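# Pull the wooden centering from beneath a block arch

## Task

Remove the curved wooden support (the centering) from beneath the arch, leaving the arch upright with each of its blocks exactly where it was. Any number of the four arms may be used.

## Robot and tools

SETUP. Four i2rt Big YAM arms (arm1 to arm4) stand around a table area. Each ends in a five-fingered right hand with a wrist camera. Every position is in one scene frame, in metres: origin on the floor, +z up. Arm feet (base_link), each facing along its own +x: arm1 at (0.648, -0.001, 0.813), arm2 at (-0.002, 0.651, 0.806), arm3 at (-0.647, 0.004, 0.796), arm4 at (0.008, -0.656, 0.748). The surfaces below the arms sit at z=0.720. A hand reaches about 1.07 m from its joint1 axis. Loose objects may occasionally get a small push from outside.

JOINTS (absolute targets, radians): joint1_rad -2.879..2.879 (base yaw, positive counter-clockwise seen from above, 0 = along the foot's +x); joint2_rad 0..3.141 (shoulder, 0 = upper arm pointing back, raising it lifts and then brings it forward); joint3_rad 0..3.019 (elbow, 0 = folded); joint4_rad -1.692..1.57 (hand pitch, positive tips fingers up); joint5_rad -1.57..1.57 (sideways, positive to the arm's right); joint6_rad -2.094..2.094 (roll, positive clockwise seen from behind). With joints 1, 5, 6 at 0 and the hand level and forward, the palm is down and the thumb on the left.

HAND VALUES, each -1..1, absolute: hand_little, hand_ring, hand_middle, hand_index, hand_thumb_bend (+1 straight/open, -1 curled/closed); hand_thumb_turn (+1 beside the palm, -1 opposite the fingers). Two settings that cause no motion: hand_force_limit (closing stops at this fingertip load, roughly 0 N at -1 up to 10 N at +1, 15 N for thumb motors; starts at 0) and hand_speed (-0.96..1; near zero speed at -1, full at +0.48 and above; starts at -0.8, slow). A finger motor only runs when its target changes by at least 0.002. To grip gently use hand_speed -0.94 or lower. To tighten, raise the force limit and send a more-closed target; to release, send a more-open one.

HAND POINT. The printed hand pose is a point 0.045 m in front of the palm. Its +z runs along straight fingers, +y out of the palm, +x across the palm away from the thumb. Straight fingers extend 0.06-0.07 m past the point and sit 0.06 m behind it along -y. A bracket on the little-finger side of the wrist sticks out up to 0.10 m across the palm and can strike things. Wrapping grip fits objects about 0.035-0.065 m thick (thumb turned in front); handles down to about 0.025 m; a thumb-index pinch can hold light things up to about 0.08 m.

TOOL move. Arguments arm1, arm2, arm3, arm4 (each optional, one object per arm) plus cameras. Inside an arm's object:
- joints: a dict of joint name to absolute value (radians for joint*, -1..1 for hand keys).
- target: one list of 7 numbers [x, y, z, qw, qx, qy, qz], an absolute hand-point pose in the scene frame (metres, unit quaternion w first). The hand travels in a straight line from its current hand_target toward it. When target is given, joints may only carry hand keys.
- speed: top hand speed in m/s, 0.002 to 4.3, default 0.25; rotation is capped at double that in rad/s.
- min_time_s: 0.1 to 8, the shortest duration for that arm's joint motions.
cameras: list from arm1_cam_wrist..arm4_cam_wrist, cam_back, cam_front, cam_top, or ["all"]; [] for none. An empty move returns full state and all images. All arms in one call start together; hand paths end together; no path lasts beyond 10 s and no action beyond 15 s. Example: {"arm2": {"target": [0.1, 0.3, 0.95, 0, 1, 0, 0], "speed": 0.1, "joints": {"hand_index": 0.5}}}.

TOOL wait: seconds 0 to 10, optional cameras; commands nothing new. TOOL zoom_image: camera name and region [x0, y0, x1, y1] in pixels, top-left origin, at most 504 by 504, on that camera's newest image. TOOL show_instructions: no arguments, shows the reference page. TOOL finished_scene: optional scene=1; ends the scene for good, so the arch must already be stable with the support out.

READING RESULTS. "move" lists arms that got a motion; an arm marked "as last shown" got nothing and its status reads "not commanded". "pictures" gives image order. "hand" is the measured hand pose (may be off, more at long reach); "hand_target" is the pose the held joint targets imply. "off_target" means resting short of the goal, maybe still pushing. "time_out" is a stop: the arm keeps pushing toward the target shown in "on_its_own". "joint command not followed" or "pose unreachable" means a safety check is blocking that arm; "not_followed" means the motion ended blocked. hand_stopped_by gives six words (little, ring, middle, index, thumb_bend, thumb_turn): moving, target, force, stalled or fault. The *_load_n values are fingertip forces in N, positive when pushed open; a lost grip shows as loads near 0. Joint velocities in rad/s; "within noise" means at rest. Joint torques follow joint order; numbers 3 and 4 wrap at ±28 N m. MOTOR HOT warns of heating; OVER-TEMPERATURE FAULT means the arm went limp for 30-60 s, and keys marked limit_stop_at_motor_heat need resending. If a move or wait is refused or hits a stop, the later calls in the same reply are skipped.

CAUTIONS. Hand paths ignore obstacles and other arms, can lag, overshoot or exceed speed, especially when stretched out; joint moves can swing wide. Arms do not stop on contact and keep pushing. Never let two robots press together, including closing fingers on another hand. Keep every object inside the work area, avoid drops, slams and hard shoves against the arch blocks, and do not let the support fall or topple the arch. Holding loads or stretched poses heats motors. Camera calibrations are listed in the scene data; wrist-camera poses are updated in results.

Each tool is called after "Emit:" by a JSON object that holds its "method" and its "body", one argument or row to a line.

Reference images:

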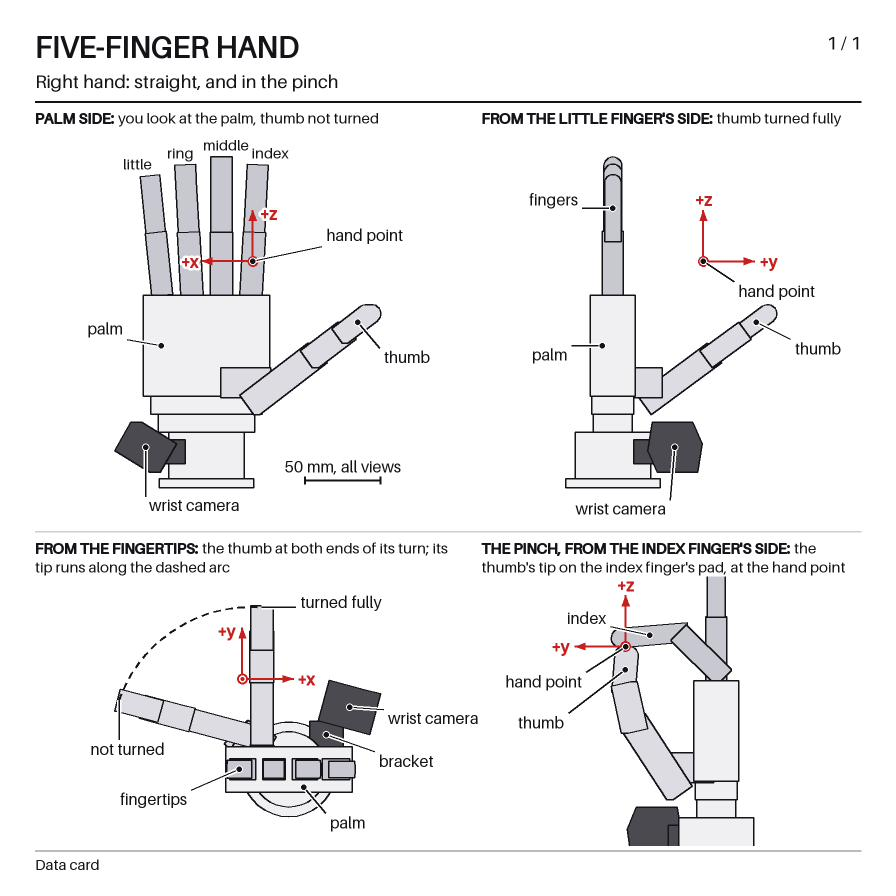

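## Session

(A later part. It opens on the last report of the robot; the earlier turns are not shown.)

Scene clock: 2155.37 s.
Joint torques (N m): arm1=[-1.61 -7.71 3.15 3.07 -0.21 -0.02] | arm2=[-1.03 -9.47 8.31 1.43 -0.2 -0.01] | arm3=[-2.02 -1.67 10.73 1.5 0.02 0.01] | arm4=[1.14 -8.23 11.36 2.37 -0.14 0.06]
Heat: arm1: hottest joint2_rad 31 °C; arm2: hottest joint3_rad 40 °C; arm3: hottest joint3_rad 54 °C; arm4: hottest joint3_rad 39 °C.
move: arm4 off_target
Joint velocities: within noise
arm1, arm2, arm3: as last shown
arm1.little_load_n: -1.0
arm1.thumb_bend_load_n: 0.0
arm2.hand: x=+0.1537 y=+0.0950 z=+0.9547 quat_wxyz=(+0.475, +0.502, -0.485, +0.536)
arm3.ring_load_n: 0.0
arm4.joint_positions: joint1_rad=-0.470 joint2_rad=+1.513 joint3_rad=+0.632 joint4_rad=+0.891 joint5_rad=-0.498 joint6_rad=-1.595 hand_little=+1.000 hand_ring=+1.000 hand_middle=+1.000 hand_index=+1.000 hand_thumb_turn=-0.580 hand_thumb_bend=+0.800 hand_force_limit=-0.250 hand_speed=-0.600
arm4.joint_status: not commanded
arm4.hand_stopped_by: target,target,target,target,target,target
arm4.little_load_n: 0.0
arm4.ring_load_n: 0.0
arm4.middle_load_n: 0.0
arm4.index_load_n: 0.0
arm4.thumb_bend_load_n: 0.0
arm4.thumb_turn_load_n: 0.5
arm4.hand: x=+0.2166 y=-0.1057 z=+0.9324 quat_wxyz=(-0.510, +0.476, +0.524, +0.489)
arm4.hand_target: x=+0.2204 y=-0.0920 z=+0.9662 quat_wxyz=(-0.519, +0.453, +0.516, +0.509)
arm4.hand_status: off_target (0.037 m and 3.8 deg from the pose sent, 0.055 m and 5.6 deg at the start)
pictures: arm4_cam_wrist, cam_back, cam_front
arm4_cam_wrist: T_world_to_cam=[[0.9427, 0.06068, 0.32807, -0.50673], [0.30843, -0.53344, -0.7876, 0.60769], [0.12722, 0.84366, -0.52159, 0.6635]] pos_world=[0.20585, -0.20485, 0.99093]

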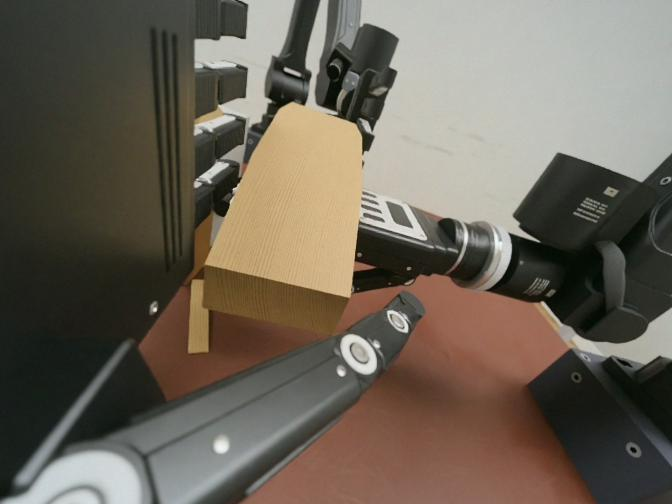

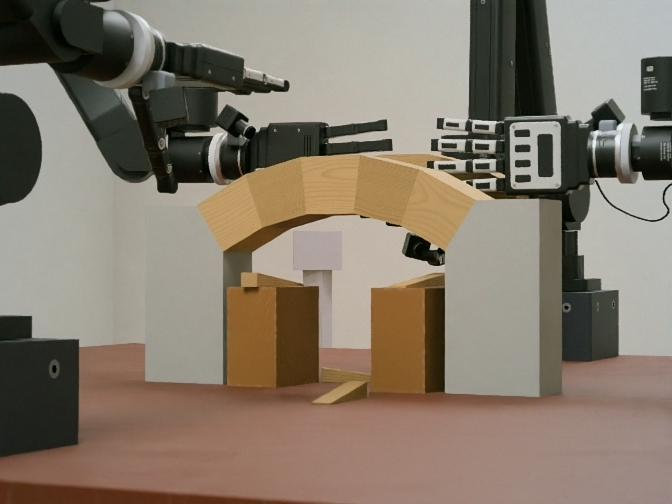

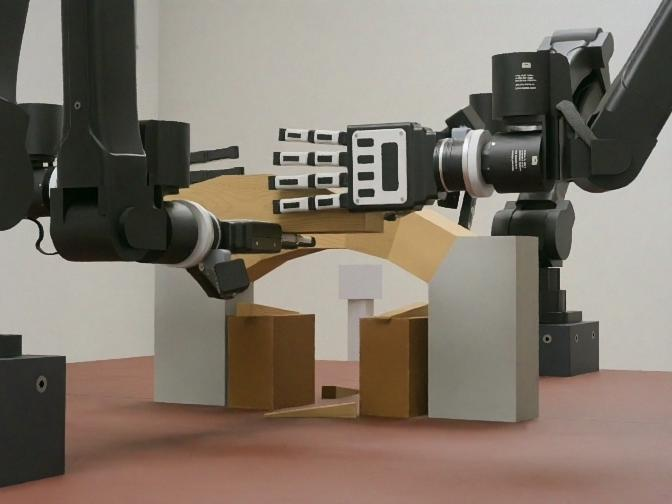

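Emit:
{"method": "move", "body": {
  "arm2": {"target": [0.149, 0.083, 0.955, 0.4742, 0.4982, -0.4884, 0.5370], "speed": 0.04},
  "arm4": {"target": [0.229, -0.090, 0.966, 0.5190, -0.4531, -0.5160, -0.5089], "speed": 0.04}
}}

Emit:
{"method": "move", "body": {
  "arm2": {"joints": {"hand_thumb_bend": 0.0, "hand_force_limit": -0.7, "hand_speed": -0.9}},
  "arm4": {"joints": {"hand_thumb_bend": 0.0, "hand_force_limit": -0.7, "hand_speed": -0.9}},
  "cameras": ["cam_top", "arm2_cam_wrist", "arm4_cam_wrist", "cam_back"]
}}

Emit:
{"method": "zoom_image", "body": {
  "camera": "arm2_cam_wrist",
  "region": [140, 220, 420, 420]
}}

Emit:
{"method": "zoom_image", "body": {
  "camera": "arm4_cam_wrist",
  "region": [140, 220, 420, 420]
}}

Emit:
{"method": "zoom_image", "body": {
  "camera": "cam_top",
  "region": [400, 404, 540, 504]
}}

Scene clock: 2179.73 s.
Joint torques (N m): arm1=[-1.61 -7.71 3.15 3.07 -0.2 -0.02] | arm2=[-1.2 -9.93 7.73 1.55 -0.18 -0.03] | arm3=[-2.02 -1.67 10.71 1.5 0.02 0.01] | arm4=[0.15 -8 11.32 2.44 -0.14 0.02]
Heat: arm1: hottest joint2_rad 31 °C; arm2: hottest joint3_rad 42 °C; arm3: hottest joint3_rad 54 °C; arm4: hottest joint3_rad 42 °C.
move: arm2 done; arm4 off_target
Joint velocities: within noise
arm1, arm3: as last shown
arm1.hand: x=+0.1878 y=-0.0197 z=+0.8424 quat_wxyz=(+0.476, -0.492, -0.523, +0.508)
arm1.hand_target: x=+0.1810 y=-0.0164 z=+0.8622 quat_wxyz=(+0.496, -0.475, -0.506, +0.522)
arm2.joint_positions: joint1_rad=+0.519 joint2_rad=+1.687 joint3_rad=+0.674 joint4_rad=+1.042 joint5_rad=+0.420 joint6_rad=-1.540 hand_little=+1.000 hand_ring=+1.000 hand_middle=+1.000 hand_index=+1.000 hand_thumb_turn=-0.580 hand_thumb_bend=+0.800 hand_force_limit=-0.250 hand_speed=-0.600
arm2.joint_status: not commanded
arm2.hand_stopped_by: target,target,target,target,target,target
arm2.little_load_n: 0.0
arm2.ring_load_n: 0.0
arm2.middle_load_n: 0.0
arm2.index_load_n: 0.0
arm2.thumb_bend_load_n: 0.0
arm2.thumb_turn_load_n: 0.5
arm2.hand: x=+0.1508 y=+0.0929 z=+0.9547 quat_wxyz=(+0.474, +0.502, -0.484, +0.537)
arm2.hand_target: x=+0.1489 y=+0.0833 z=+0.9552 quat_wxyz=(+0.474, +0.498, -0.488, +0.537)
arm2.hand_status: done (0.010 m and 0.7 deg from the pose sent, 0.013 m and 0.6 deg at the start)
arm3.ring_load_n: 0.5
arm3.index_load_n: -0.5
arm4.joint_positions: joint1_rad=-0.479 joint2_rad=+1.513 joint3_rad=+0.641 joint4_rad=+0.891 joint5_rad=-0.516 joint6_rad=-1.595 hand_little=+1.000 hand_ring=+1.000 hand_middle=+1.000 hand_index=+1.000 hand_thumb_turn=-0.580 hand_thumb_bend=+0.800 hand_force_limit=-0.250 hand_speed=-0.600
arm4.joint_status: not commanded
arm4.hand_stopped_by: target,target,target,target,target,target
arm4.little_load_n: 0.0
arm4.ring_load_n: 0.0
arm4.middle_load_n: -0.5
arm4.index_load_n: 0.0
arm4.thumb_bend_load_n: 0.0
arm4.thumb_turn_load_n: 0.0
arm4.hand: x=+0.2190 y=-0.1041 z=+0.9369 quat_wxyz=(-0.513, +0.471, +0.525, +0.489)
arm4.hand_target: x=+0.2284 y=-0.0918 z=+0.9663 quat_wxyz=(-0.519, +0.453, +0.516, +0.509)
arm4.hand_status: off_target (0.034 m and 3.3 deg from the pose sent, 0.039 m and 3.8 deg at the start)
pictures: none

Scene clock: 2183.40 s.
Joint torques (N m): arm1=[-1.61 -7.71 3.14 3.08 -0.2 -0.01] | arm2=[-1.2 -9.93 7.72 1.57 -0.17 -0.03] | arm3=[-2.02 -1.67 10.73 1.5 0.02 0.01] | arm4=[0.26 -8.64 11.33 2.32 -0.11 0.05]
Heat: arm1: hottest joint2_rad 31 °C; arm2: hottest joint3_rad 42 °C; arm3: hottest joint3_rad 54 °C; arm4: hottest joint3_rad 43 °C.
move: arm2 off_target; arm4 off_target
Joint velocities: within noise
arm1, arm3: as last shown
arm1.little_load_n: -0.5
arm2.joint_positions: joint1_rad=+0.519 joint2_rad=+1.687 joint3_rad=+0.674 joint4_rad=+1.042 joint5_rad=+0.420 joint6_rad=-1.539 hand_little=+1.000 hand_ring=+1.000 hand_middle=+1.000 hand_index=+1.000 hand_thumb_turn=-0.580 hand_thumb_bend=+0.326 hand_force_limit=-0.700 hand_speed=-0.900
arm2.joint_status: hand_thumb_bend off_target (ended at +0.326, target +0.000); the others done
arm2.hand_stopped_by: target,target,target,target,force,target
arm2.little_load_n: 0.0
arm2.ring_load_n: 0.0
arm2.middle_load_n: 0.0
arm2.index_load_n: 0.0
arm2.thumb_bend_load_n: 2.5
arm2.thumb_turn_load_n: -0.5
arm2.hand: x=+0.1509 y=+0.0929 z=+0.9547 quat_wxyz=(+0.474, +0.502, -0.484, +0.537)
arm2.hand_target: x=+0.1490 y=+0.0833 z=+0.9552 quat_wxyz=(+0.474, +0.498, -0.488, +0.537)
arm2.hand_status: not commanded
arm3.ring_load_n: 0.0
arm3.index_load_n: 0.0
arm4.joint_positions: joint1_rad=-0.480 joint2_rad=+1.513 joint3_rad=+0.641 joint4_rad=+0.891 joint5_rad=-0.516 joint6_rad=-1.595 hand_little=+1.000 hand_ring=+1.000 hand_middle=+1.000 hand_index=+1.000 hand_thumb_turn=-0.580 hand_thumb_bend=+0.365 hand_force_limit=-0.700 hand_speed=-0.900
arm4.joint_status: hand_thumb_bend off_target (ended at +0.365, target +0.000); the others done
arm4.hand_stopped_by: target,target,target,target,force,target
arm4.little_load_n: 0.0
arm4.ring_load_n: 0.0
arm4.middle_load_n: 0.0
arm4.index_load_n: 0.0
arm4.thumb_bend_load_n: 2.0
arm4.thumb_turn_load_n: 0.0
arm4.hand: x=+0.2192 y=-0.1042 z=+0.9369 quat_wxyz=(-0.513, +0.471, +0.525, +0.489)
arm4.hand_target: x=+0.2283 y=-0.0918 z=+0.9663 quat_wxyz=(-0.519, +0.453, +0.516, +0.509)
arm4.hand_status: not commanded
pictures: arm2_cam_wrist, arm4_cam_wrist, cam_back, cam_top
arm2_cam_wrist: T_world_to_cam=[[-0.97568, -0.02897, 0.21729, -0.06561], [-0.20429, 0.47967, -0.85334, 0.80266], [-0.0795, -0.87697, -0.47392, 0.6597]] pos_world=[0.15241, 0.19162, 1.01184]
arm4_cam_wrist: T_world_to_cam=[[0.94087, 0.06673, 0.33213, -0.51352], [0.31626, -0.52439, -0.79056, 0.61326], [0.12141, 0.84886, -0.51449, 0.65939]] pos_world=[0.20915, -0.20388, 0.99462]

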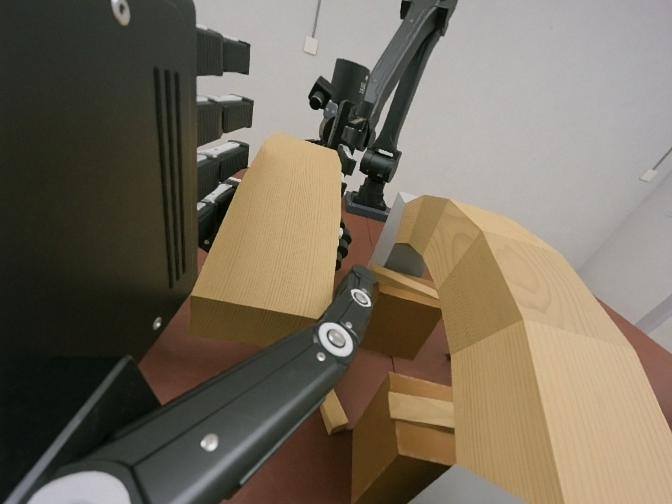

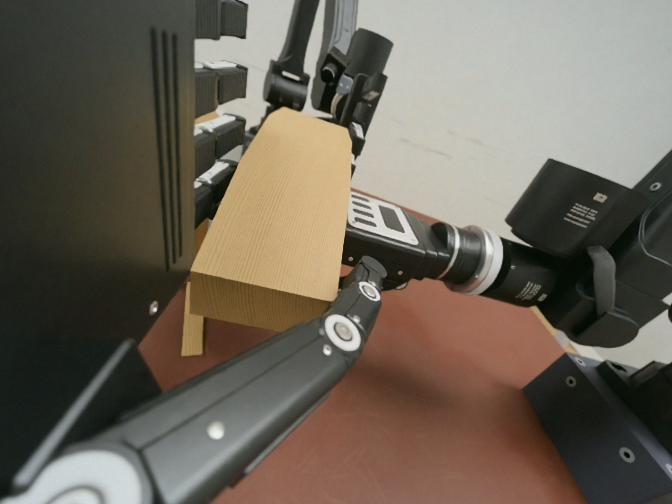

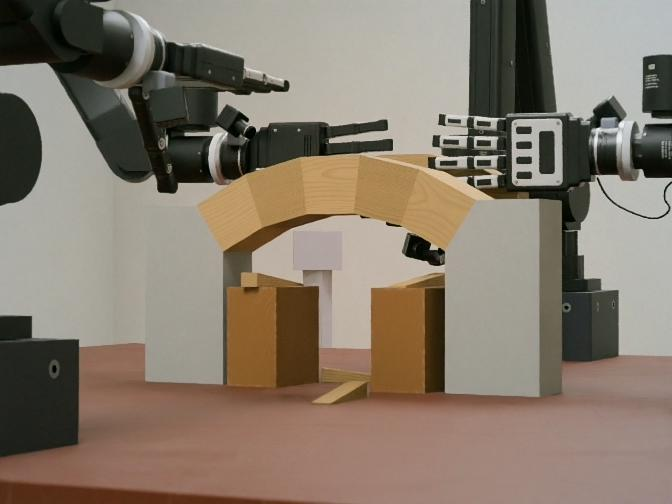

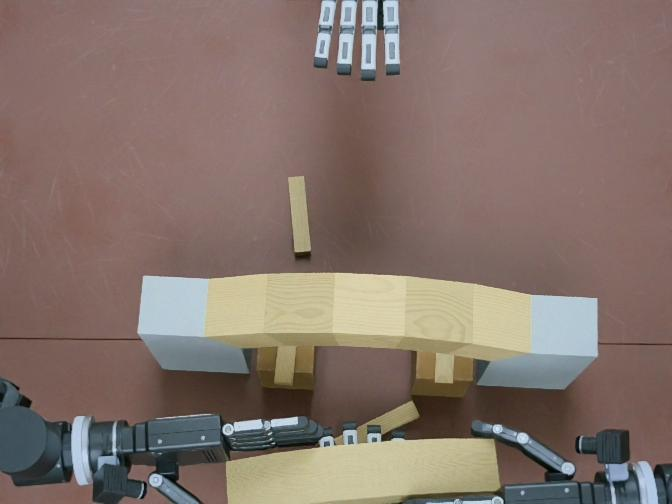

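Scaled by 1.800.

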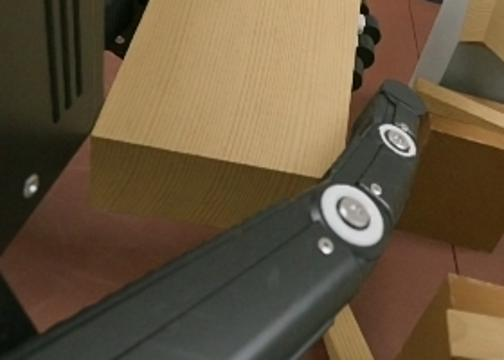

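Scaled by 1.800.

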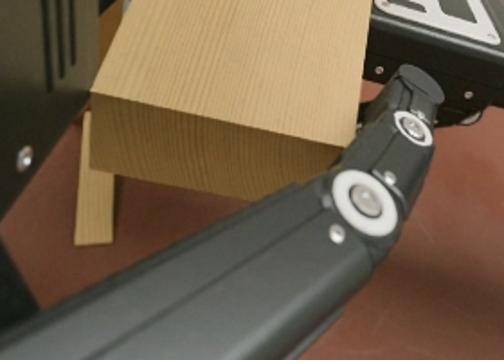

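Scaled by 3.600.

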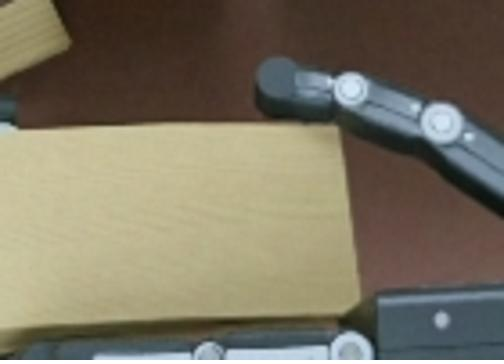

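Emit:
{"method": "move", "body": {
  "arm4": {"joints": {"hand_thumb_bend": 0.5, "hand_speed": -0.7}}
}}

Emit:
{"method": "move", "body": {
  "arm4": {"joints": {"hand_thumb_turn": -0.48}}
}}

Emit:
{"method": "move", "body": {
  "arm4": {"joints": {"hand_thumb_bend": 0.0, "hand_force_limit": -0.6, "hand_speed": -0.9}},
  "arm2": {"joints": {"hand_thumb_bend": -0.05, "hand_force_limit": -0.3, "hand_speed": -0.94}}
}}

Emit:
{"method": "move", "body": {
  "arm4": {"joints": {"hand_thumb_bend": -0.05, "hand_force_limit": -0.3, "hand_speed": -0.94}},
  "cameras": ["cam_top", "arm2_cam_wrist", "arm4_cam_wrist"]
}}

Emit:
{"method": "zoom_image", "body": {
  "camera": "arm4_cam_wrist",
  "region": [140, 220, 420, 420]
}}

Scene clock: 2201.87 s.
Joint torques (N m): arm1=[-1.61 -7.65 3.15 3.07 -0.2 -0.01] | arm2=[-1.14 -9.93 7.71 1.54 -0.17 -0.03] | arm3=[-2.02 -1.67 10.74 1.51 0.02 0.01] | arm4=[-0.85 -7.94 11.47 2.28 -0.19 0.06]
Heat: arm1: hottest joint2_rad 31 °C; arm2: hottest joint3_rad 42 °C; arm3: hottest joint3_rad 54 °C; arm4: hottest joint3_rad 44 °C.
move: arm4 done
Joint velocities: within noise
arm1, arm2, arm3: as last shown
arm2.little_load_n: 0.5
arm2.thumb_turn_load_n: -1.0
arm2.hand: x=+0.1507 y=+0.0929 z=+0.9547 quat_wxyz=(+0.474, +0.502, -0.484, +0.537)
arm2.hand_target: x=+0.1489 y=+0.0833 z=+0.9552 quat_wxyz=(+0.474, +0.498, -0.488, +0.537)
arm3.little_load_n: -0.5
arm4.joint_positions: joint1_rad=-0.480 joint2_rad=+1.513 joint3_rad=+0.641 joint4_rad=+0.891 joint5_rad=-0.516 joint6_rad=-1.595 hand_little=+1.000 hand_ring=+1.000 hand_middle=+1.000 hand_index=+1.000 hand_thumb_turn=-0.580 hand_thumb_bend=+0.500 hand_force_limit=-0.700 hand_speed=-0.700
arm4.joint_status: all done
arm4.hand_stopped_by: target,target,target,target,target,target
arm4.little_load_n: 0.0
arm4.ring_load_n: 0.0
arm4.middle_load_n: 0.0
arm4.index_load_n: 0.0
arm4.thumb_bend_load_n: 0.0
arm4.thumb_turn_load_n: 0.0
arm4.hand: x=+0.2192 y=-0.1042 z=+0.9369 quat_wxyz=(-0.513, +0.471, +0.525, +0.489)
arm4.hand_target: x=+0.2283 y=-0.0918 z=+0.9663 quat_wxyz=(-0.519, +0.453, +0.516, +0.509)
arm4.hand_status: not commanded
pictures: none

Scene clock: 2202.53 s.
Joint torques (N m): arm1=[-1.61 -7.65 3.15 3.07 -0.2 -0.02] | arm2=[-1.14 -9.82 7.72 1.55 -0.17 -0.03] | arm3=[-2.02 -1.67 10.73 1.5 0.02 0.02] | arm4=[0.03 -9 11.51 2.25 -0.18 0.1]
Heat: arm1: hottest joint2_rad 31 °C; arm2: hottest joint3_rad 42 °C; arm3: hottest joint3_rad 54 °C; arm4: hottest joint3_rad 44 °C.
move: arm4 done
Joint velocities: within noise
arm1, arm2: as last shown
arm2.little_load_n: 0.0
arm2.thumb_bend_load_n: 2.0
arm3.joint_positions: joint1_rad=-0.025 joint2_rad=+0.762 joint3_rad=+0.201 joint4_rad=+0.559 joint5_rad=+0.047 joint6_rad=-0.012 hand_little=+1.000 hand_ring=+1.000 hand_middle=+1.000 hand_index=+1.000 hand_thumb_turn=-1.000 hand_thumb_bend=+1.000 hand_force_limit=+0.000 hand_speed=+0.000
arm3.joint_status: not commanded
arm3.hand_stopped_by: target,target,target,target,target,target
arm3.little_load_n: 0.0
arm3.ring_load_n: 0.0
arm3.middle_load_n: 0.0
arm3.index_load_n: 0.0
arm3.thumb_bend_load_n: 0.0
arm3.thumb_turn_load_n: 0.0
arm3.hand: x=-0.2565 y=+0.0231 z=+0.9672 quat_wxyz=(-0.479, +0.495, -0.513, +0.512)
arm3.hand_target: x=-0.2505 y=+0.0200 z=+0.9800 quat_wxyz=(-0.485, +0.485, -0.515, +0.515)
arm3.hand_status: not commanded
arm4.joint_positions: joint1_rad=-0.480 joint2_rad=+1.513 joint3_rad=+0.641 joint4_rad=+0.891 joint5_rad=-0.516 joint6_rad=-1.595 hand_little=+1.000 hand_ring=+1.000 hand_middle=+1.000 hand_index=+1.000 hand_thumb_turn=-0.480 hand_thumb_bend=+0.500 hand_force_limit=-0.700 hand_speed=-0.700
arm4.joint_status: all done
arm4.hand_stopped_by: target,target,target,target,target,target
arm4.little_load_n: 0.0
arm4.ring_load_n: 0.0
arm4.middle_load_n: 0.0
arm4.index_load_n: 0.0
arm4.thumb_bend_load_n: 0.0
arm4.thumb_turn_load_n: 0.5
arm4.hand: x=+0.2192 y=-0.1042 z=+0.9369 quat_wxyz=(-0.513, +0.471, +0.525, +0.489)
arm4.hand_target: x=+0.2283 y=-0.0918 z=+0.9663 quat_wxyz=(-0.519, +0.453, +0.516, +0.509)
arm4.hand_status: not commanded
pictures: none

Scene clock: 2204.77 s.
Joint torques (N m): arm1=[-1.61 -7.65 3.14 3.06 -0.2 -0.02] | arm2=[-1.14 -9.88 7.71 1.55 -0.18 -0.03] | arm3=[-1.96 -1.67 10.73 1.5 0.02 0.01] | arm4=[0.03 -8.82 11.33 2.13 -0.15 0.09]
Heat: arm1: hottest joint2_rad 31 °C; arm2: hottest joint3_rad 42 °C; arm3: hottest joint3_rad 54 °C; arm4: hottest joint3_rad 45 °C.
move: arm2 off_target; arm4 off_target
Joint velocities: within noise
arm1.joint_positions: joint1_rad=-0.129 joint2_rad=+1.808 joint3_rad=+0.287 joint4_rad=+1.505 joint5_rad=-0.149 joint6_rad=-0.001 hand_little=+1.000 hand_ring=+1.000 hand_middle=+1.000 hand_index=+1.000 hand_thumb_turn=-1.000 hand_thumb_bend=-0.200 hand_force_limit=+0.000 hand_speed=-0.500
arm1.joint_status: not commanded
arm1.hand_stopped_by: target,target,target,target,target,target
arm1.little_load_n: -0.5
arm1.ring_load_n: 0.0
arm1.middle_load_n: 0.0
arm1.index_load_n: 0.0
arm1.thumb_bend_load_n: 0.0
arm1.thumb_turn_load_n: 0.0
arm1.hand: x=+0.1878 y=-0.0197 z=+0.8424 quat_wxyz=(+0.476, -0.492, -0.523, +0.508)
arm1.hand_target: x=+0.1810 y=-0.0163 z=+0.8621 quat_wxyz=(+0.495, -0.476, -0.506, +0.522)
arm1.hand_status: not commanded
arm2.joint_positions: joint1_rad=+0.518 joint2_rad=+1.687 joint3_rad=+0.674 joint4_rad=+1.042 joint5_rad=+0.420 joint6_rad=-1.539 hand_little=+1.000 hand_ring=+1.000 hand_middle=+1.000 hand_index=+1.000 hand_thumb_turn=-0.580 hand_thumb_bend=+0.292 hand_force_limit=-0.300 hand_speed=-0.940
arm2.joint_status: hand_thumb_bend off_target (ended at +0.292, target -0.050); the others done
arm2.hand_stopped_by: target,target,target,target,force,target
arm2.little_load_n: 0.0
arm2.ring_load_n: 0.0
arm2.middle_load_n: 0.0
arm2.index_load_n: 0.0
arm2.thumb_bend_load_n: 5.0
arm2.thumb_turn_load_n: -1.5
arm2.hand: x=+0.1505 y=+0.0928 z=+0.9546 quat_wxyz=(+0.474, +0.502, -0.485, +0.537)
arm2.hand_target: x=+0.1488 y=+0.0833 z=+0.9551 quat_wxyz=(+0.474, +0.498, -0.488, +0.537)
arm2.hand_status: not commanded
arm3: as last shown
arm4.joint_positions: joint1_rad=-0.481 joint2_rad=+1.513 joint3_rad=+0.641 joint4_rad=+0.891 joint5_rad=-0.516 joint6_rad=-1.595 hand_little=+1.000 hand_ring=+1.000 hand_middle=+1.000 hand_index=+1.000 hand_thumb_turn=-0.480 hand_thumb_bend=+0.383 hand_force_limit=-0.600 hand_speed=-0.900
arm4.joint_status: hand_thumb_bend off_target (ended at +0.383, target +0.000); the others done
arm4.hand_stopped_by: target,target,target,target,force,target
arm4.little_load_n: 0.0
arm4.ring_load_n: 0.0
arm4.middle_load_n: 0.0
arm4.index_load_n: 0.0
arm4.thumb_bend_load_n: 3.0
arm4.thumb_turn_load_n: -0.5
arm4.hand: x=+0.2198 y=-0.1044 z=+0.9369 quat_wxyz=(-0.512, +0.471, +0.525, +0.490)
arm4.hand_target: x=+0.2283 y=-0.0918 z=+0.9663 quat_wxyz=(-0.519, +0.453, +0.516, +0.509)
arm4.hand_status: not commanded
pictures: none

Scene clock: 2205.33 s.
Joint torques (N m): arm1=[-1.55 -7.71 3.15 3.04 -0.2 -0.03] | arm2=[-1.2 -9.82 7.71 1.52 -0.17 -0.04] | arm3=[-1.96 -1.67 10.71 1.5 0.02 0.01] | arm4=[0.97 -8.64 11.44 2.21 -0.18 0.06]
Heat: arm1: hottest joint2_rad 31 °C; arm2: hottest joint3_rad 42 °C; arm3: hottest joint3_rad 54 °C; arm4: hottest joint3_rad 45 °C.
move: arm4 off_target
Joint velocities: within noise
arm1, arm2, arm3: as last shown
arm1.joint_positions: joint1_rad=-0.129 joint2_rad=+1.808 joint3_rad=+0.287 joint4_rad=+1.505 joint5_rad=-0.149 joint6_rad=+0.000 hand_little=+1.000 hand_ring=+1.000 hand_middle=+1.000 hand_index=+1.000 hand_thumb_turn=-1.000 hand_thumb_bend=-0.200 hand_force_limit=+0.000 hand_speed=-0.500
arm1.little_load_n: -1.5
arm1.index_load_n: -0.5
arm1.thumb_bend_load_n: 0.5
arm1.hand: x=+0.1878 y=-0.0198 z=+0.8424 quat_wxyz=(+0.475, -0.493, -0.522, +0.508)
arm1.hand_target: x=+0.1810 y=-0.0164 z=+0.8621 quat_wxyz=(+0.495, -0.476, -0.506, +0.522)
arm2.thumb_turn_load_n: -1.0
arm4.joint_positions: joint1_rad=-0.482 joint2_rad=+1.513 joint3_rad=+0.641 joint4_rad=+0.891 joint5_rad=-0.516 joint6_rad=-1.593 hand_little=+1.000 hand_ring=+1.000 hand_middle=+1.000 hand_index=+1.000 hand_thumb_turn=-0.480 hand_thumb_bend=+0.368 hand_force_limit=-0.300 hand_speed=-0.940
arm4.joint_status: hand_thumb_bend off_target (ended at +0.368, target -0.050); the others done
arm4.hand_stopped_by: target,target,target,target,force,target
arm4.little_load_n: 0.0
arm4.ring_load_n: 0.0
arm4.middle_load_n: 0.0
arm4.index_load_n: 0.0
arm4.thumb_bend_load_n: 5.0
arm4.thumb_turn_load_n: 0.0
arm4.hand: x=+0.2202 y=-0.1046 z=+0.9368 quat_wxyz=(-0.513, +0.472, +0.524, +0.489)
arm4.hand_target: x=+0.2283 y=-0.0918 z=+0.9663 quat_wxyz=(-0.519, +0.453, +0.516, +0.509)
arm4.hand_status: not commanded
pictures: arm2_cam_wrist, arm4_cam_wrist, cam_top
arm2_cam_wrist: T_world_to_cam=[[-0.97586, -0.02827, 0.21655, -0.06526], [-0.20329, 0.47984, -0.85348, 0.80261], [-0.07978, -0.8769, -0.474, 0.6597]] pos_world=[0.15211, 0.19152, 1.01184]
arm4_cam_wrist: T_world_to_cam=[[0.94163, 0.06506, 0.33029, -0.51301], [0.31376, -0.52515, -0.79106, 0.61363], [0.12198, 0.84852, -0.51491, 0.65985]] pos_world=[0.21005, -0.20427, 0.99463]

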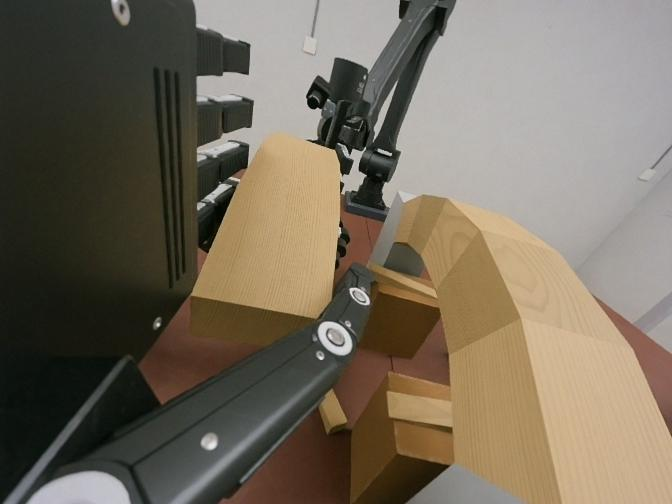

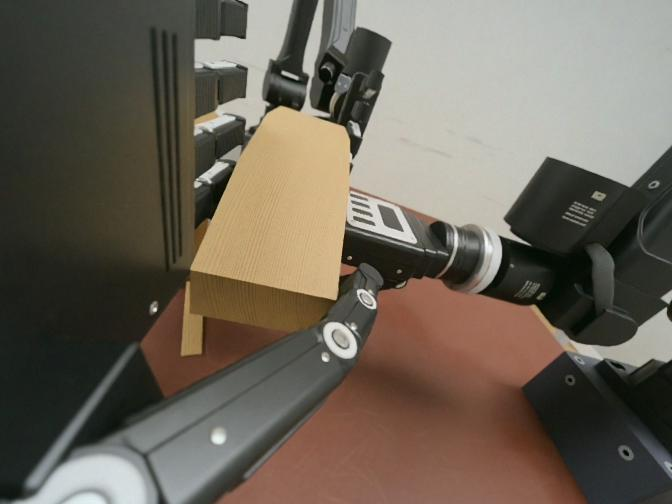

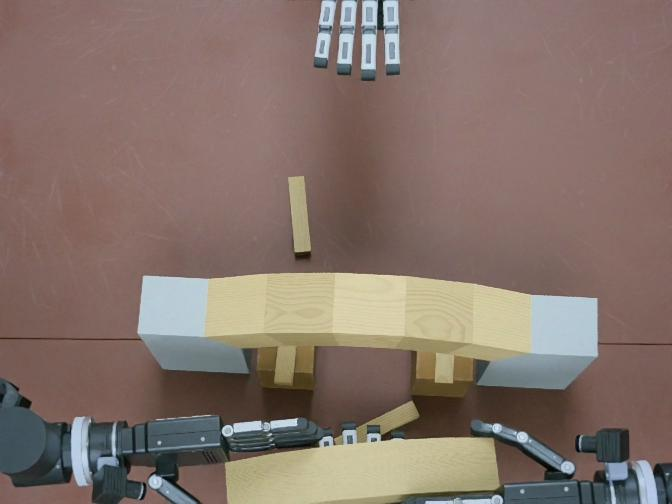

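Scaled by 1.800.

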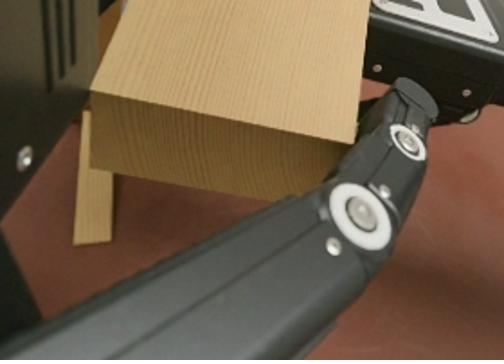

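Emit:
{"method": "move", "body": {
  "arm2": {"joints": {"hand_thumb_bend": -0.1, "hand_force_limit": -0.05, "hand_speed": -0.94}},
  "arm4": {"joints": {"hand_thumb_bend": -0.1, "hand_force_limit": -0.05, "hand_speed": -0.94}}
}}

Emit:
{"method": "move", "body": {
  "arm1": {"joints": {"joint2_rad": 1.86}, "min_time_s": 4},
  "cameras": ["cam_top", "cam_front", "cam_back"]
}}

Emit:
{"method": "zoom_image", "body": {
  "camera": "cam_front",
  "region": [180, 130, 400, 270]
}}

Scene clock: 2215.40 s.
Joint torques (N m): arm1=[-1.55 -7.71 3.15 3.06 -0.2 -0.04] | arm2=[-1.08 -9.93 7.71 1.57 -0.17 -0.03] | arm3=[-1.96 -1.67 10.71 1.51 0.02 0.01] | arm4=[0.09 -8.23 11.4 2.28 -0.17 0.06]
Heat: arm1: hottest joint2_rad 31 °C; arm2: hottest joint3_rad 42 °C; arm3: hottest joint3_rad 54 °C; arm4: hottest joint3_rad 45 °C.
move: arm2 off_target; arm4 off_target
Joint velocities: within noise
arm1, arm3: as last shown
arm1.little_load_n: -1.0
arm1.thumb_bend_load_n: 0.0
arm1.hand: x=+0.1878 y=-0.0198 z=+0.8423 quat_wxyz=(+0.475, -0.493, -0.522, +0.508)
arm1.hand_target: x=+0.1810 y=-0.0164 z=+0.8619 quat_wxyz=(+0.495, -0.476, -0.506, +0.522)
arm2.joint_positions: joint1_rad=+0.518 joint2_rad=+1.687 joint3_rad=+0.674 joint4_rad=+1.042 joint5_rad=+0.420 joint6_rad=-1.539 hand_little=+1.000 hand_ring=+1.000 hand_middle=+1.000 hand_index=+1.000 hand_thumb_turn=-0.580 hand_thumb_bend=+0.267 hand_force_limit=-0.050 hand_speed=-0.940
arm2.joint_status: hand_thumb_bend off_target (ended at +0.267, target -0.100); the others done
arm2.hand_stopped_by: target,target,target,target,force,target
arm2.little_load_n: 0.0
arm2.ring_load_n: 0.5
arm2.middle_load_n: 0.0
arm2.index_load_n: 0.0
arm2.thumb_bend_load_n: 7.0
arm2.thumb_turn_load_n: -1.5
arm2.hand: x=+0.1505 y=+0.0928 z=+0.9546 quat_wxyz=(+0.474, +0.502, -0.485, +0.537)
arm2.hand_target: x=+0.1488 y=+0.0833 z=+0.9552 quat_wxyz=(+0.474, +0.498, -0.488, +0.537)
arm2.hand_status: not commanded
arm3.middle_load_n: -0.5
arm4.joint_positions: joint1_rad=-0.482 joint2_rad=+1.513 joint3_rad=+0.641 joint4_rad=+0.891 joint5_rad=-0.516 joint6_rad=-1.592 hand_little=+1.000 hand_ring=+1.000 hand_middle=+1.000 hand_index=+1.000 hand_thumb_turn=-0.480 hand_thumb_bend=+0.358 hand_force_limit=-0.050 hand_speed=-0.940
arm4.joint_status: hand_thumb_bend off_target (ended at +0.358, target -0.100); the others done
arm4.hand_stopped_by: target,target,target,target,force,target
arm4.little_load_n: 0.0
arm4.ring_load_n: 0.0
arm4.middle_load_n: 0.0
arm4.index_load_n: -0.5
arm4.thumb_bend_load_n: 6.5
arm4.thumb_turn_load_n: -0.5
arm4.hand: x=+0.2203 y=-0.1047 z=+0.9367 quat_wxyz=(-0.513, +0.472, +0.524, +0.489)
arm4.hand_target: x=+0.2282 y=-0.0917 z=+0.9663 quat_wxyz=(-0.519, +0.453, +0.516, +0.509)
arm4.hand_status: not commanded
pictures: none

Scene clock: 2219.67 s.
Joint torques (N m): arm1=[-1.61 -7.41 2.61 2.14 -0.05 -0.08] | arm2=[-1.08 -10.23 7.71 1.8 -0.17 -0.08] | arm3=[-1.96 -1.67 10.73 1.5 0.02 0.02] | arm4=[0.32 -8.41 11.63 2.26 -0.11 0.08]
Heat: arm1: hottest joint2_rad 31 °C; arm2: hottest joint3_rad 42 °C; arm3: hottest joint3_rad 54 °C; arm4: hottest joint3_rad 45 °C.
move: arm1 done
Joint velocities: within noise
arm1.joint_positions: joint1_rad=-0.129 joint2_rad=+1.863 joint3_rad=+0.287 joint4_rad=+1.531 joint5_rad=-0.152 joint6_rad=+0.004 hand_little=+1.000 hand_ring=+1.000 hand_middle=+1.000 hand_index=+1.000 hand_thumb_turn=-1.000 hand_thumb_bend=-0.200 hand_force_limit=+0.000 hand_speed=-0.500
arm1.joint_status: all done
arm1.hand_stopped_by: target,target,target,target,target,target
arm1.little_load_n: -1.0
arm1.ring_load_n: 0.0
arm1.middle_load_n: 0.0
arm1.index_load_n: 0.0
arm1.thumb_bend_load_n: 0.0
arm1.thumb_turn_load_n: 0.0
arm1.hand: x=+0.1920 y=-0.0209 z=+0.8257 quat_wxyz=(+0.466, -0.501, -0.528, +0.504)
arm1.hand_target: x=+0.1867 y=-0.0168 z=+0.8354 quat_wxyz=(+0.479, -0.493, -0.519, +0.509)
arm1.hand_status: not commanded
arm2, arm3, arm4: as last shown
arm2.joint_positions: joint1_rad=+0.517 joint2_rad=+1.692 joint3_rad=+0.674 joint4_rad=+1.035 joint5_rad=+0.420 joint6_rad=-1.534 hand_little=+1.000 hand_ring=+1.000 hand_middle=+1.000 hand_index=+1.000 hand_thumb_turn=-0.580 hand_thumb_bend=+0.266 hand_force_limit=-0.050 hand_speed=-0.940
arm2.ring_load_n: 0.0
arm2.thumb_bend_load_n: 0.0
arm2.thumb_turn_load_n: 0.0
arm2.hand: x=+0.1499 y=+0.0927 z=+0.9505 quat_wxyz=(+0.472, +0.504, -0.487, +0.535)
arm2.hand_target: x=+0.1489 y=+0.0833 z=+0.9550 quat_wxyz=(+0.474, +0.498, -0.488, +0.537)
arm3.middle_load_n: 0.0
arm4.index_load_n: 0.0
arm4.thumb_bend_load_n: 6.0
arm4.thumb_turn_load_n: -1.5
pictures: cam_back, cam_front, cam_top

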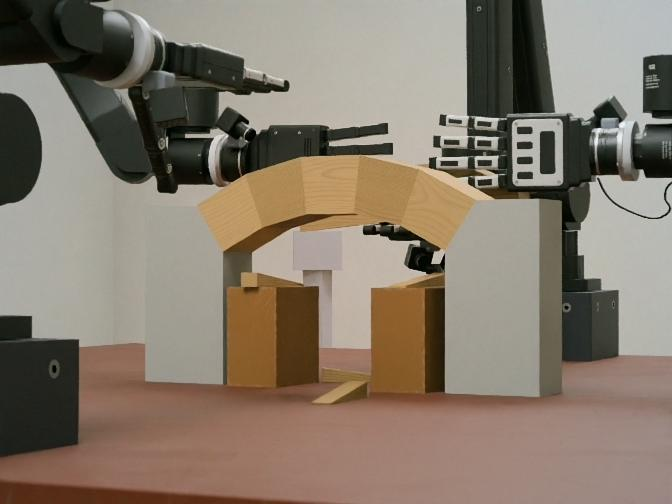

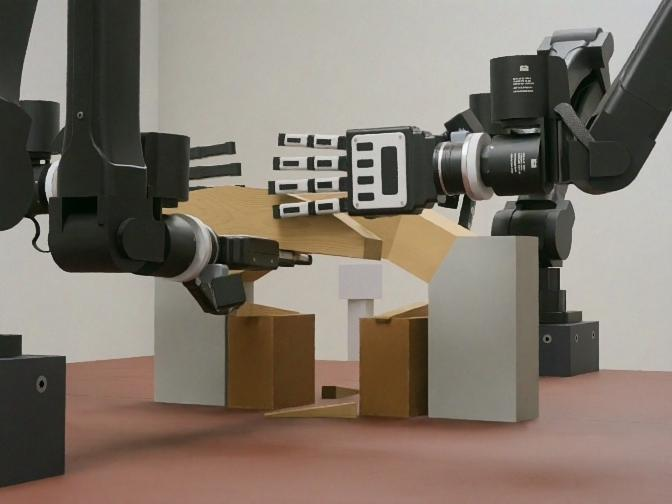

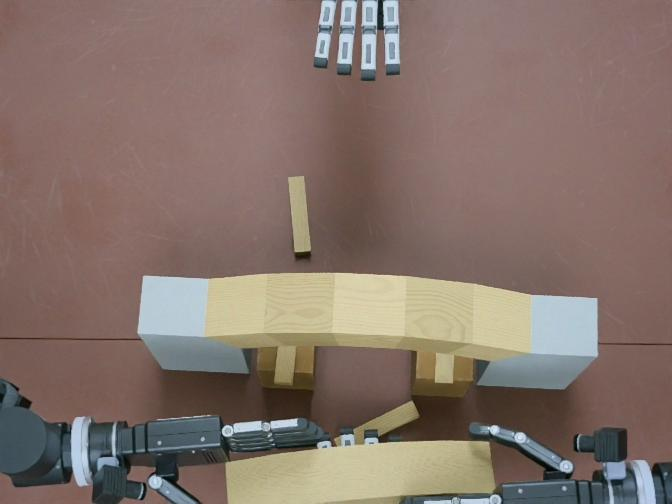

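Scaled by 2.291.

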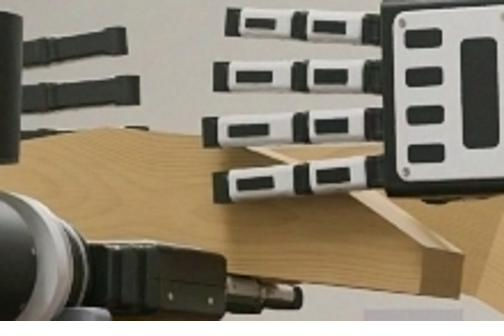

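Emit:
{"method": "move", "body": {
  "cameras": ["arm2_cam_wrist", "arm4_cam_wrist"]
}}

Emit:
{"method": "zoom_image", "body": {
  "camera": "arm2_cam_wrist",
  "region": [140, 220, 420, 420]
}}

Emit:
{"method": "zoom_image", "body": {
  "camera": "arm4_cam_wrist",
  "region": [140, 220, 420, 420]
}}

Scene clock: 2262.37 s.
Joint torques (N m): arm1=[-1.61 -7.47 2.62 2.15 -0.06 -0.08] | arm2=[-1.03 -10.29 7.68 1.8 -0.17 -0.08] | arm3=[-2.02 -1.67 10.73 1.5 0.02 0.01] | arm4=[0.32 -8.82 11.28 2 -0.12 0.07]
Heat: arm1: hottest joint2_rad 31 °C; arm2: hottest joint3_rad 42 °C; arm3: hottest joint3_rad 55 °C; arm4: hottest joint3_rad 47 °C.
Joint velocities: within noise
arm1.joint_positions: joint1_rad=-0.129 joint2_rad=+1.863 joint3_rad=+0.287 joint4_rad=+1.531 joint5_rad=-0.152 joint6_rad=+0.004 hand_little=+1.000 hand_ring=+1.000 hand_middle=+1.000 hand_index=+1.000 hand_thumb_turn=-1.000 hand_thumb_bend=-0.200 hand_force_limit=+0.000 hand_speed=-0.500
arm1.joint_status: all done
arm1.hand_stopped_by: target,target,target,target,target,target
arm1.little_load_n: -1.0
arm1.ring_load_n: 0.0
arm1.middle_load_n: 0.0
arm1.index_load_n: 0.0
arm1.thumb_bend_load_n: 0.0
arm1.thumb_turn_load_n: 0.0
arm1.hand: x=+0.1920 y=-0.0209 z=+0.8257 quat_wxyz=(+0.466, -0.501, -0.528, +0.504) (m; scene frame)
arm1.hand_target: x=+0.1867 y=-0.0168 z=+0.8354 quat_wxyz=(+0.479, -0.493, -0.519, +0.509) (m; scene frame)
arm1.hand_status: not commanded
arm2.joint_positions: joint1_rad=+0.517 joint2_rad=+1.692 joint3_rad=+0.674 joint4_rad=+1.035 joint5_rad=+0.420 joint6_rad=-1.534 hand_little=+1.000 hand_ring=+1.000 hand_middle=+1.000 hand_index=+1.000 hand_thumb_turn=-0.580 hand_thumb_bend=+0.266 hand_force_limit=-0.050 hand_speed=-0.940
arm2.joint_status: not commanded
arm2.hand_stopped_by: target,target,target,target,force,target
arm2.little_load_n: 0.0
arm2.ring_load_n: 0.0
arm2.middle_load_n: 0.0
arm2.index_load_n: 0.0
arm2.thumb_bend_load_n: 0.0
arm2.thumb_turn_load_n: 0.0
arm2.hand: x=+0.1499 y=+0.0927 z=+0.9505 quat_wxyz=(+0.472, +0.504, -0.487, +0.535) (m; scene frame)
arm2.hand_target: x=+0.1489 y=+0.0833 z=+0.9550 quat_wxyz=(+0.474, +0.498, -0.488, +0.537) (m; scene frame)
arm2.hand_status: not commanded
arm3.joint_positions: joint1_rad=-0.025 joint2_rad=+0.762 joint3_rad=+0.201 joint4_rad=+0.559 joint5_rad=+0.047 joint6_rad=-0.012 hand_little=+1.000 hand_ring=+1.000 hand_middle=+1.000 hand_index=+1.000 hand_thumb_turn=-1.000 hand_thumb_bend=+1.000 hand_force_limit=+0.000 hand_speed=+0.000
arm3.joint_status: not commanded
arm3.hand_stopped_by: target,target,target,target,target,target
arm3.little_load_n: 0.0
arm3.ring_load_n: 0.0
arm3.middle_load_n: 0.0
arm3.index_load_n: 0.0
arm3.thumb_bend_load_n: 0.0
arm3.thumb_turn_load_n: 0.0
arm3.hand: x=-0.2565 y=+0.0231 z=+0.9672 quat_wxyz=(-0.479, +0.495, -0.513, +0.512) (m; scene frame)
arm3.hand_target: x=-0.2505 y=+0.0200 z=+0.9800 quat_wxyz=(-0.485, +0.485, -0.515, +0.515) (m; scene frame)
arm3.hand_status: not commanded
arm4.joint_positions: joint1_rad=-0.482 joint2_rad=+1.513 joint3_rad=+0.641 joint4_rad=+0.891 joint5_rad=-0.516 joint6_rad=-1.592 hand_little=+1.000 hand_ring=+1.000 hand_middle=+1.000 hand_index=+1.000 hand_thumb_turn=-0.480 hand_thumb_bend=+0.358 hand_force_limit=-0.050 hand_speed=-0.940
arm4.joint_status: not commanded
arm4.hand_stopped_by: target,target,target,target,force,target
arm4.little_load_n: 0.0
arm4.ring_load_n: 0.0
arm4.middle_load_n: 0.0
arm4.index_load_n: 0.0
arm4.thumb_bend_load_n: 6.5
arm4.thumb_turn_load_n: -1.5
arm4.hand: x=+0.2203 y=-0.1047 z=+0.9367 quat_wxyz=(-0.513, +0.472, +0.524, +0.489) (m; scene frame)
arm4.hand_target: x=+0.2282 y=-0.0917 z=+0.9663 quat_wxyz=(-0.519, +0.453, +0.516, +0.509) (m; scene frame)
arm4.hand_status: not commanded
pictures: arm2_cam_wrist, arm4_cam_wrist
camera_calibration:
arm2_cam_wrist: T_world_to_cam=[[-0.97569, -0.02931, 0.21719, -0.06545], [-0.20356, 0.48832, -0.84859, 0.79357], [-0.08119, -0.87217, -0.48241, 0.66541]] pos_world=[0.15171, 0.19092, 1.00863]
arm4_cam_wrist: T_world_to_cam=[[0.94202, 0.06467, 0.32926, -0.5123], [0.31267, -0.52529, -0.7914, 0.61397], [0.12178, 0.84846, -0.51506, 0.66004]] pos_world=[0.21025, -0.20437, 0.99453]

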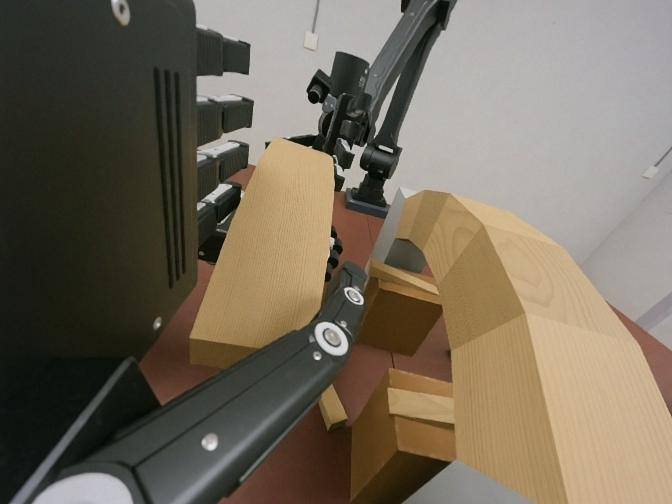

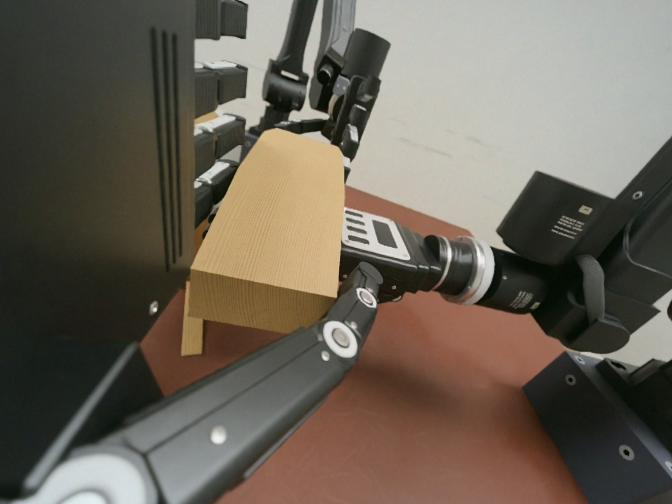

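Scaled by 1.800.

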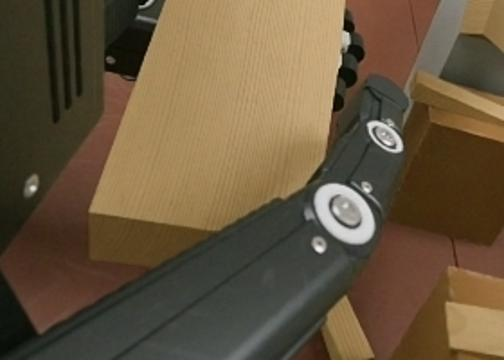

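Scaled by 1.800.

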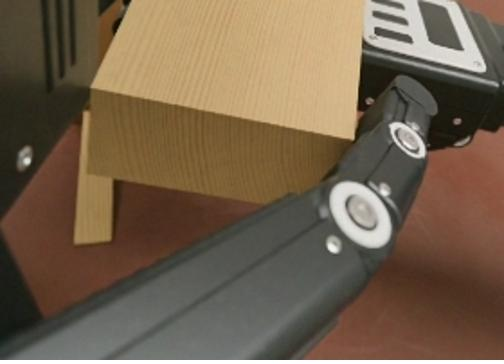

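Emit:
{"method": "move", "body": {
  "arm2": {"joints": {"hand_thumb_bend": 0.7, "hand_speed": -0.6}}
}}

Emit:
{"method": "move", "body": {
  "arm1": {"joints": {"joint2_rad": 1.808}, "min_time_s": 4},
  "cameras": ["cam_top", "cam_front", "arm2_cam_wrist", "arm4_cam_wrist"]
}}

Emit:
{"method": "zoom_image", "body": {
  "camera": "cam_front",
  "region": [180, 130, 400, 270]
}}

Emit:
{"method": "zoom_image", "body": {
  "camera": "arm2_cam_wrist",
  "region": [140, 220, 420, 420]
}}

Scene clock: 2279.77 s.
Joint torques (N m): arm1=[-1.61 -7.36 2.61 2.14 -0.05 -0.08] | arm2=[-1.14 -10.34 7.69 1.8 -0.17 -0.07] | arm3=[-2.02 -1.67 10.74 1.5 0.02 0.01] | arm4=[0.97 -7.88 11.32 2.39 -0.13 0.08]
Heat: arm1: hottest joint2_rad 31 °C; arm2: hottest joint3_rad 42 °C; arm3: hottest joint3_rad 55 °C; arm4: hottest joint3_rad 47 °C.
move: arm2 done
Joint velocities: within noise
arm1, arm3, arm4: as last shown
arm2.joint_positions: joint1_rad=+0.517 joint2_rad=+1.692 joint3_rad=+0.674 joint4_rad=+1.035 joint5_rad=+0.420 joint6_rad=-1.534 hand_little=+1.000 hand_ring=+1.000 hand_middle=+1.000 hand_index=+1.000 hand_thumb_turn=-0.580 hand_thumb_bend=+0.700 hand_force_limit=-0.050 hand_speed=-0.600
arm2.joint_status: all done
arm2.hand_stopped_by: target,target,target,target,target,target
arm2.little_load_n: 0.0
arm2.ring_load_n: 0.0
arm2.middle_load_n: 0.0
arm2.index_load_n: 0.0
arm2.thumb_bend_load_n: 0.5
arm2.thumb_turn_load_n: 0.5
arm2.hand: x=+0.1499 y=+0.0927 z=+0.9505 quat_wxyz=(+0.472, +0.504, -0.487, +0.535)
arm2.hand_target: x=+0.1489 y=+0.0833 z=+0.9550 quat_wxyz=(+0.474, +0.498, -0.488, +0.537)
arm2.hand_status: not commanded
arm3.thumb_bend_load_n: 0.5
arm4.thumb_bend_load_n: 6.0
pictures: none

Scene clock: 2284.07 s.
Joint torques (N m): arm1=[-1.61 -9.82 2.82 2.14 -0.1 -0.09] | arm2=[-1.08 -10.23 7.71 1.8 -0.17 -0.08] | arm3=[-1.96 -1.67 10.73 1.5 0.02 0.01] | arm4=[1.26 -8.23 11.45 2.45 -0.19 0.06]
Heat: arm1: hottest joint2_rad 31 °C; arm2: hottest joint3_rad 42 °C; arm3: hottest joint3_rad 55 °C; arm4: hottest joint3_rad 47 °C.
move: arm1 done
Joint velocities: within noise
arm1.joint_positions: joint1_rad=-0.129 joint2_rad=+1.841 joint3_rad=+0.287 joint4_rad=+1.531 joint5_rad=-0.151 joint6_rad=+0.005 hand_little=+1.000 hand_ring=+1.000 hand_middle=+1.000 hand_index=+1.000 hand_thumb_turn=-1.000 hand_thumb_bend=-0.200 hand_force_limit=+0.000 hand_speed=-0.500
arm1.joint_status: all done
arm1.hand_stopped_by: target,target,target,target,target,target
arm1.little_load_n: -1.0
arm1.ring_load_n: 0.0
arm1.middle_load_n: 0.0
arm1.index_load_n: 0.0
arm1.thumb_bend_load_n: 0.0
arm1.thumb_turn_load_n: 0.0
arm1.hand: x=+0.1895 y=-0.0207 z=+0.8349 quat_wxyz=(+0.472, -0.495, -0.523, +0.508)
arm1.hand_target: x=+0.1817 y=-0.0164 z=+0.8581 quat_wxyz=(+0.493, -0.478, -0.508, +0.520)
arm1.hand_status: not commanded
arm2, arm3, arm4: as last shown
arm2.ring_load_n: -0.5
arm2.thumb_bend_load_n: 0.0
arm2.thumb_turn_load_n: 0.0
arm3.ring_load_n: -0.5
arm3.thumb_bend_load_n: 0.0
arm4.thumb_bend_load_n: 6.5
arm4.thumb_turn_load_n: -1.0
pictures: arm2_cam_wrist, arm4_cam_wrist, cam_front, cam_top
arm2_cam_wrist: T_world_to_cam=[[-0.97569, -0.02931, 0.21719, -0.06545], [-0.20356, 0.48832, -0.84859, 0.79357], [-0.08119, -0.87217, -0.48241, 0.66541]] pos_world=[0.15171, 0.19092, 1.00863]
arm4_cam_wrist: T_world_to_cam=[[0.94202, 0.06467, 0.32926, -0.5123], [0.31267, -0.52529, -0.7914, 0.61397], [0.12178, 0.84846, -0.51506, 0.66004]] pos_world=[0.21025, -0.20437, 0.99453]

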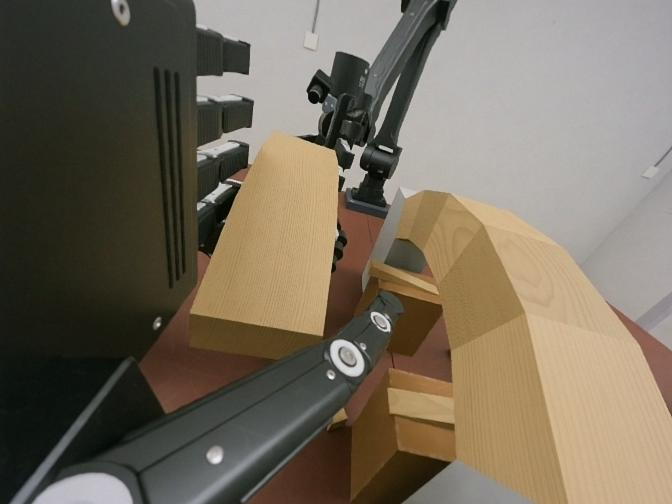

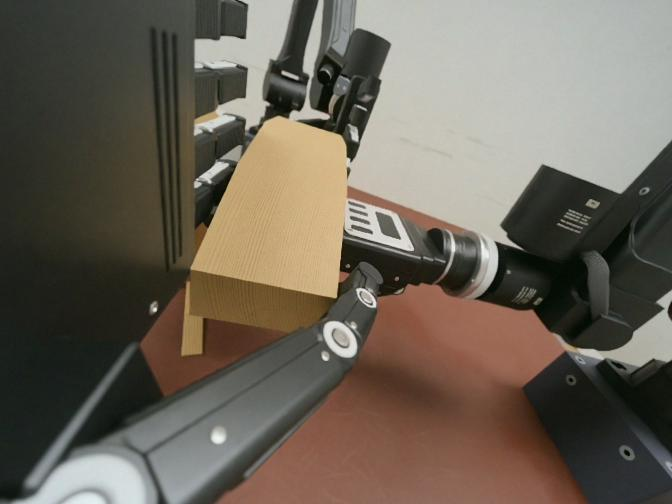

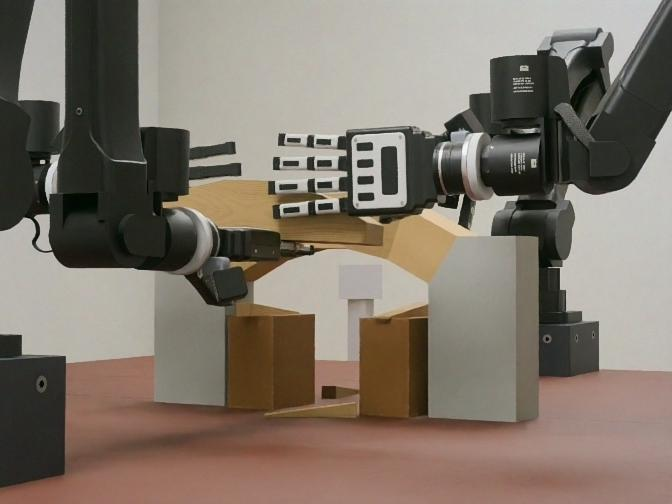

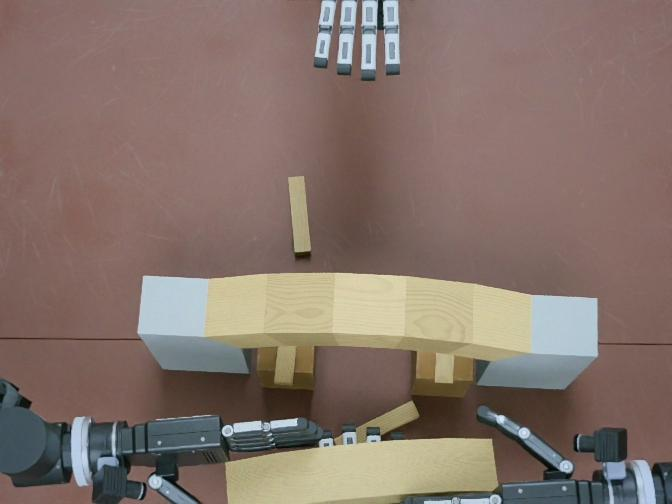

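Scaled by 2.291.

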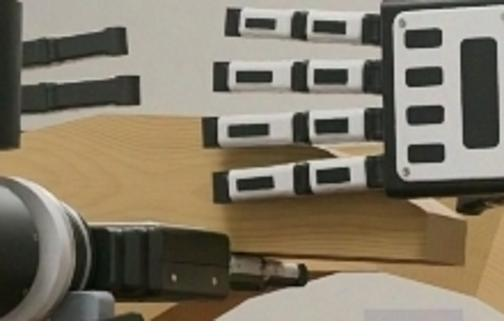

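Scaled by 1.800.

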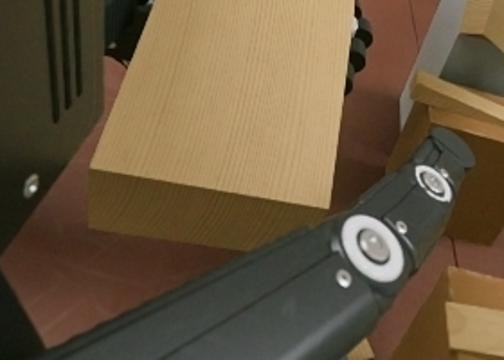

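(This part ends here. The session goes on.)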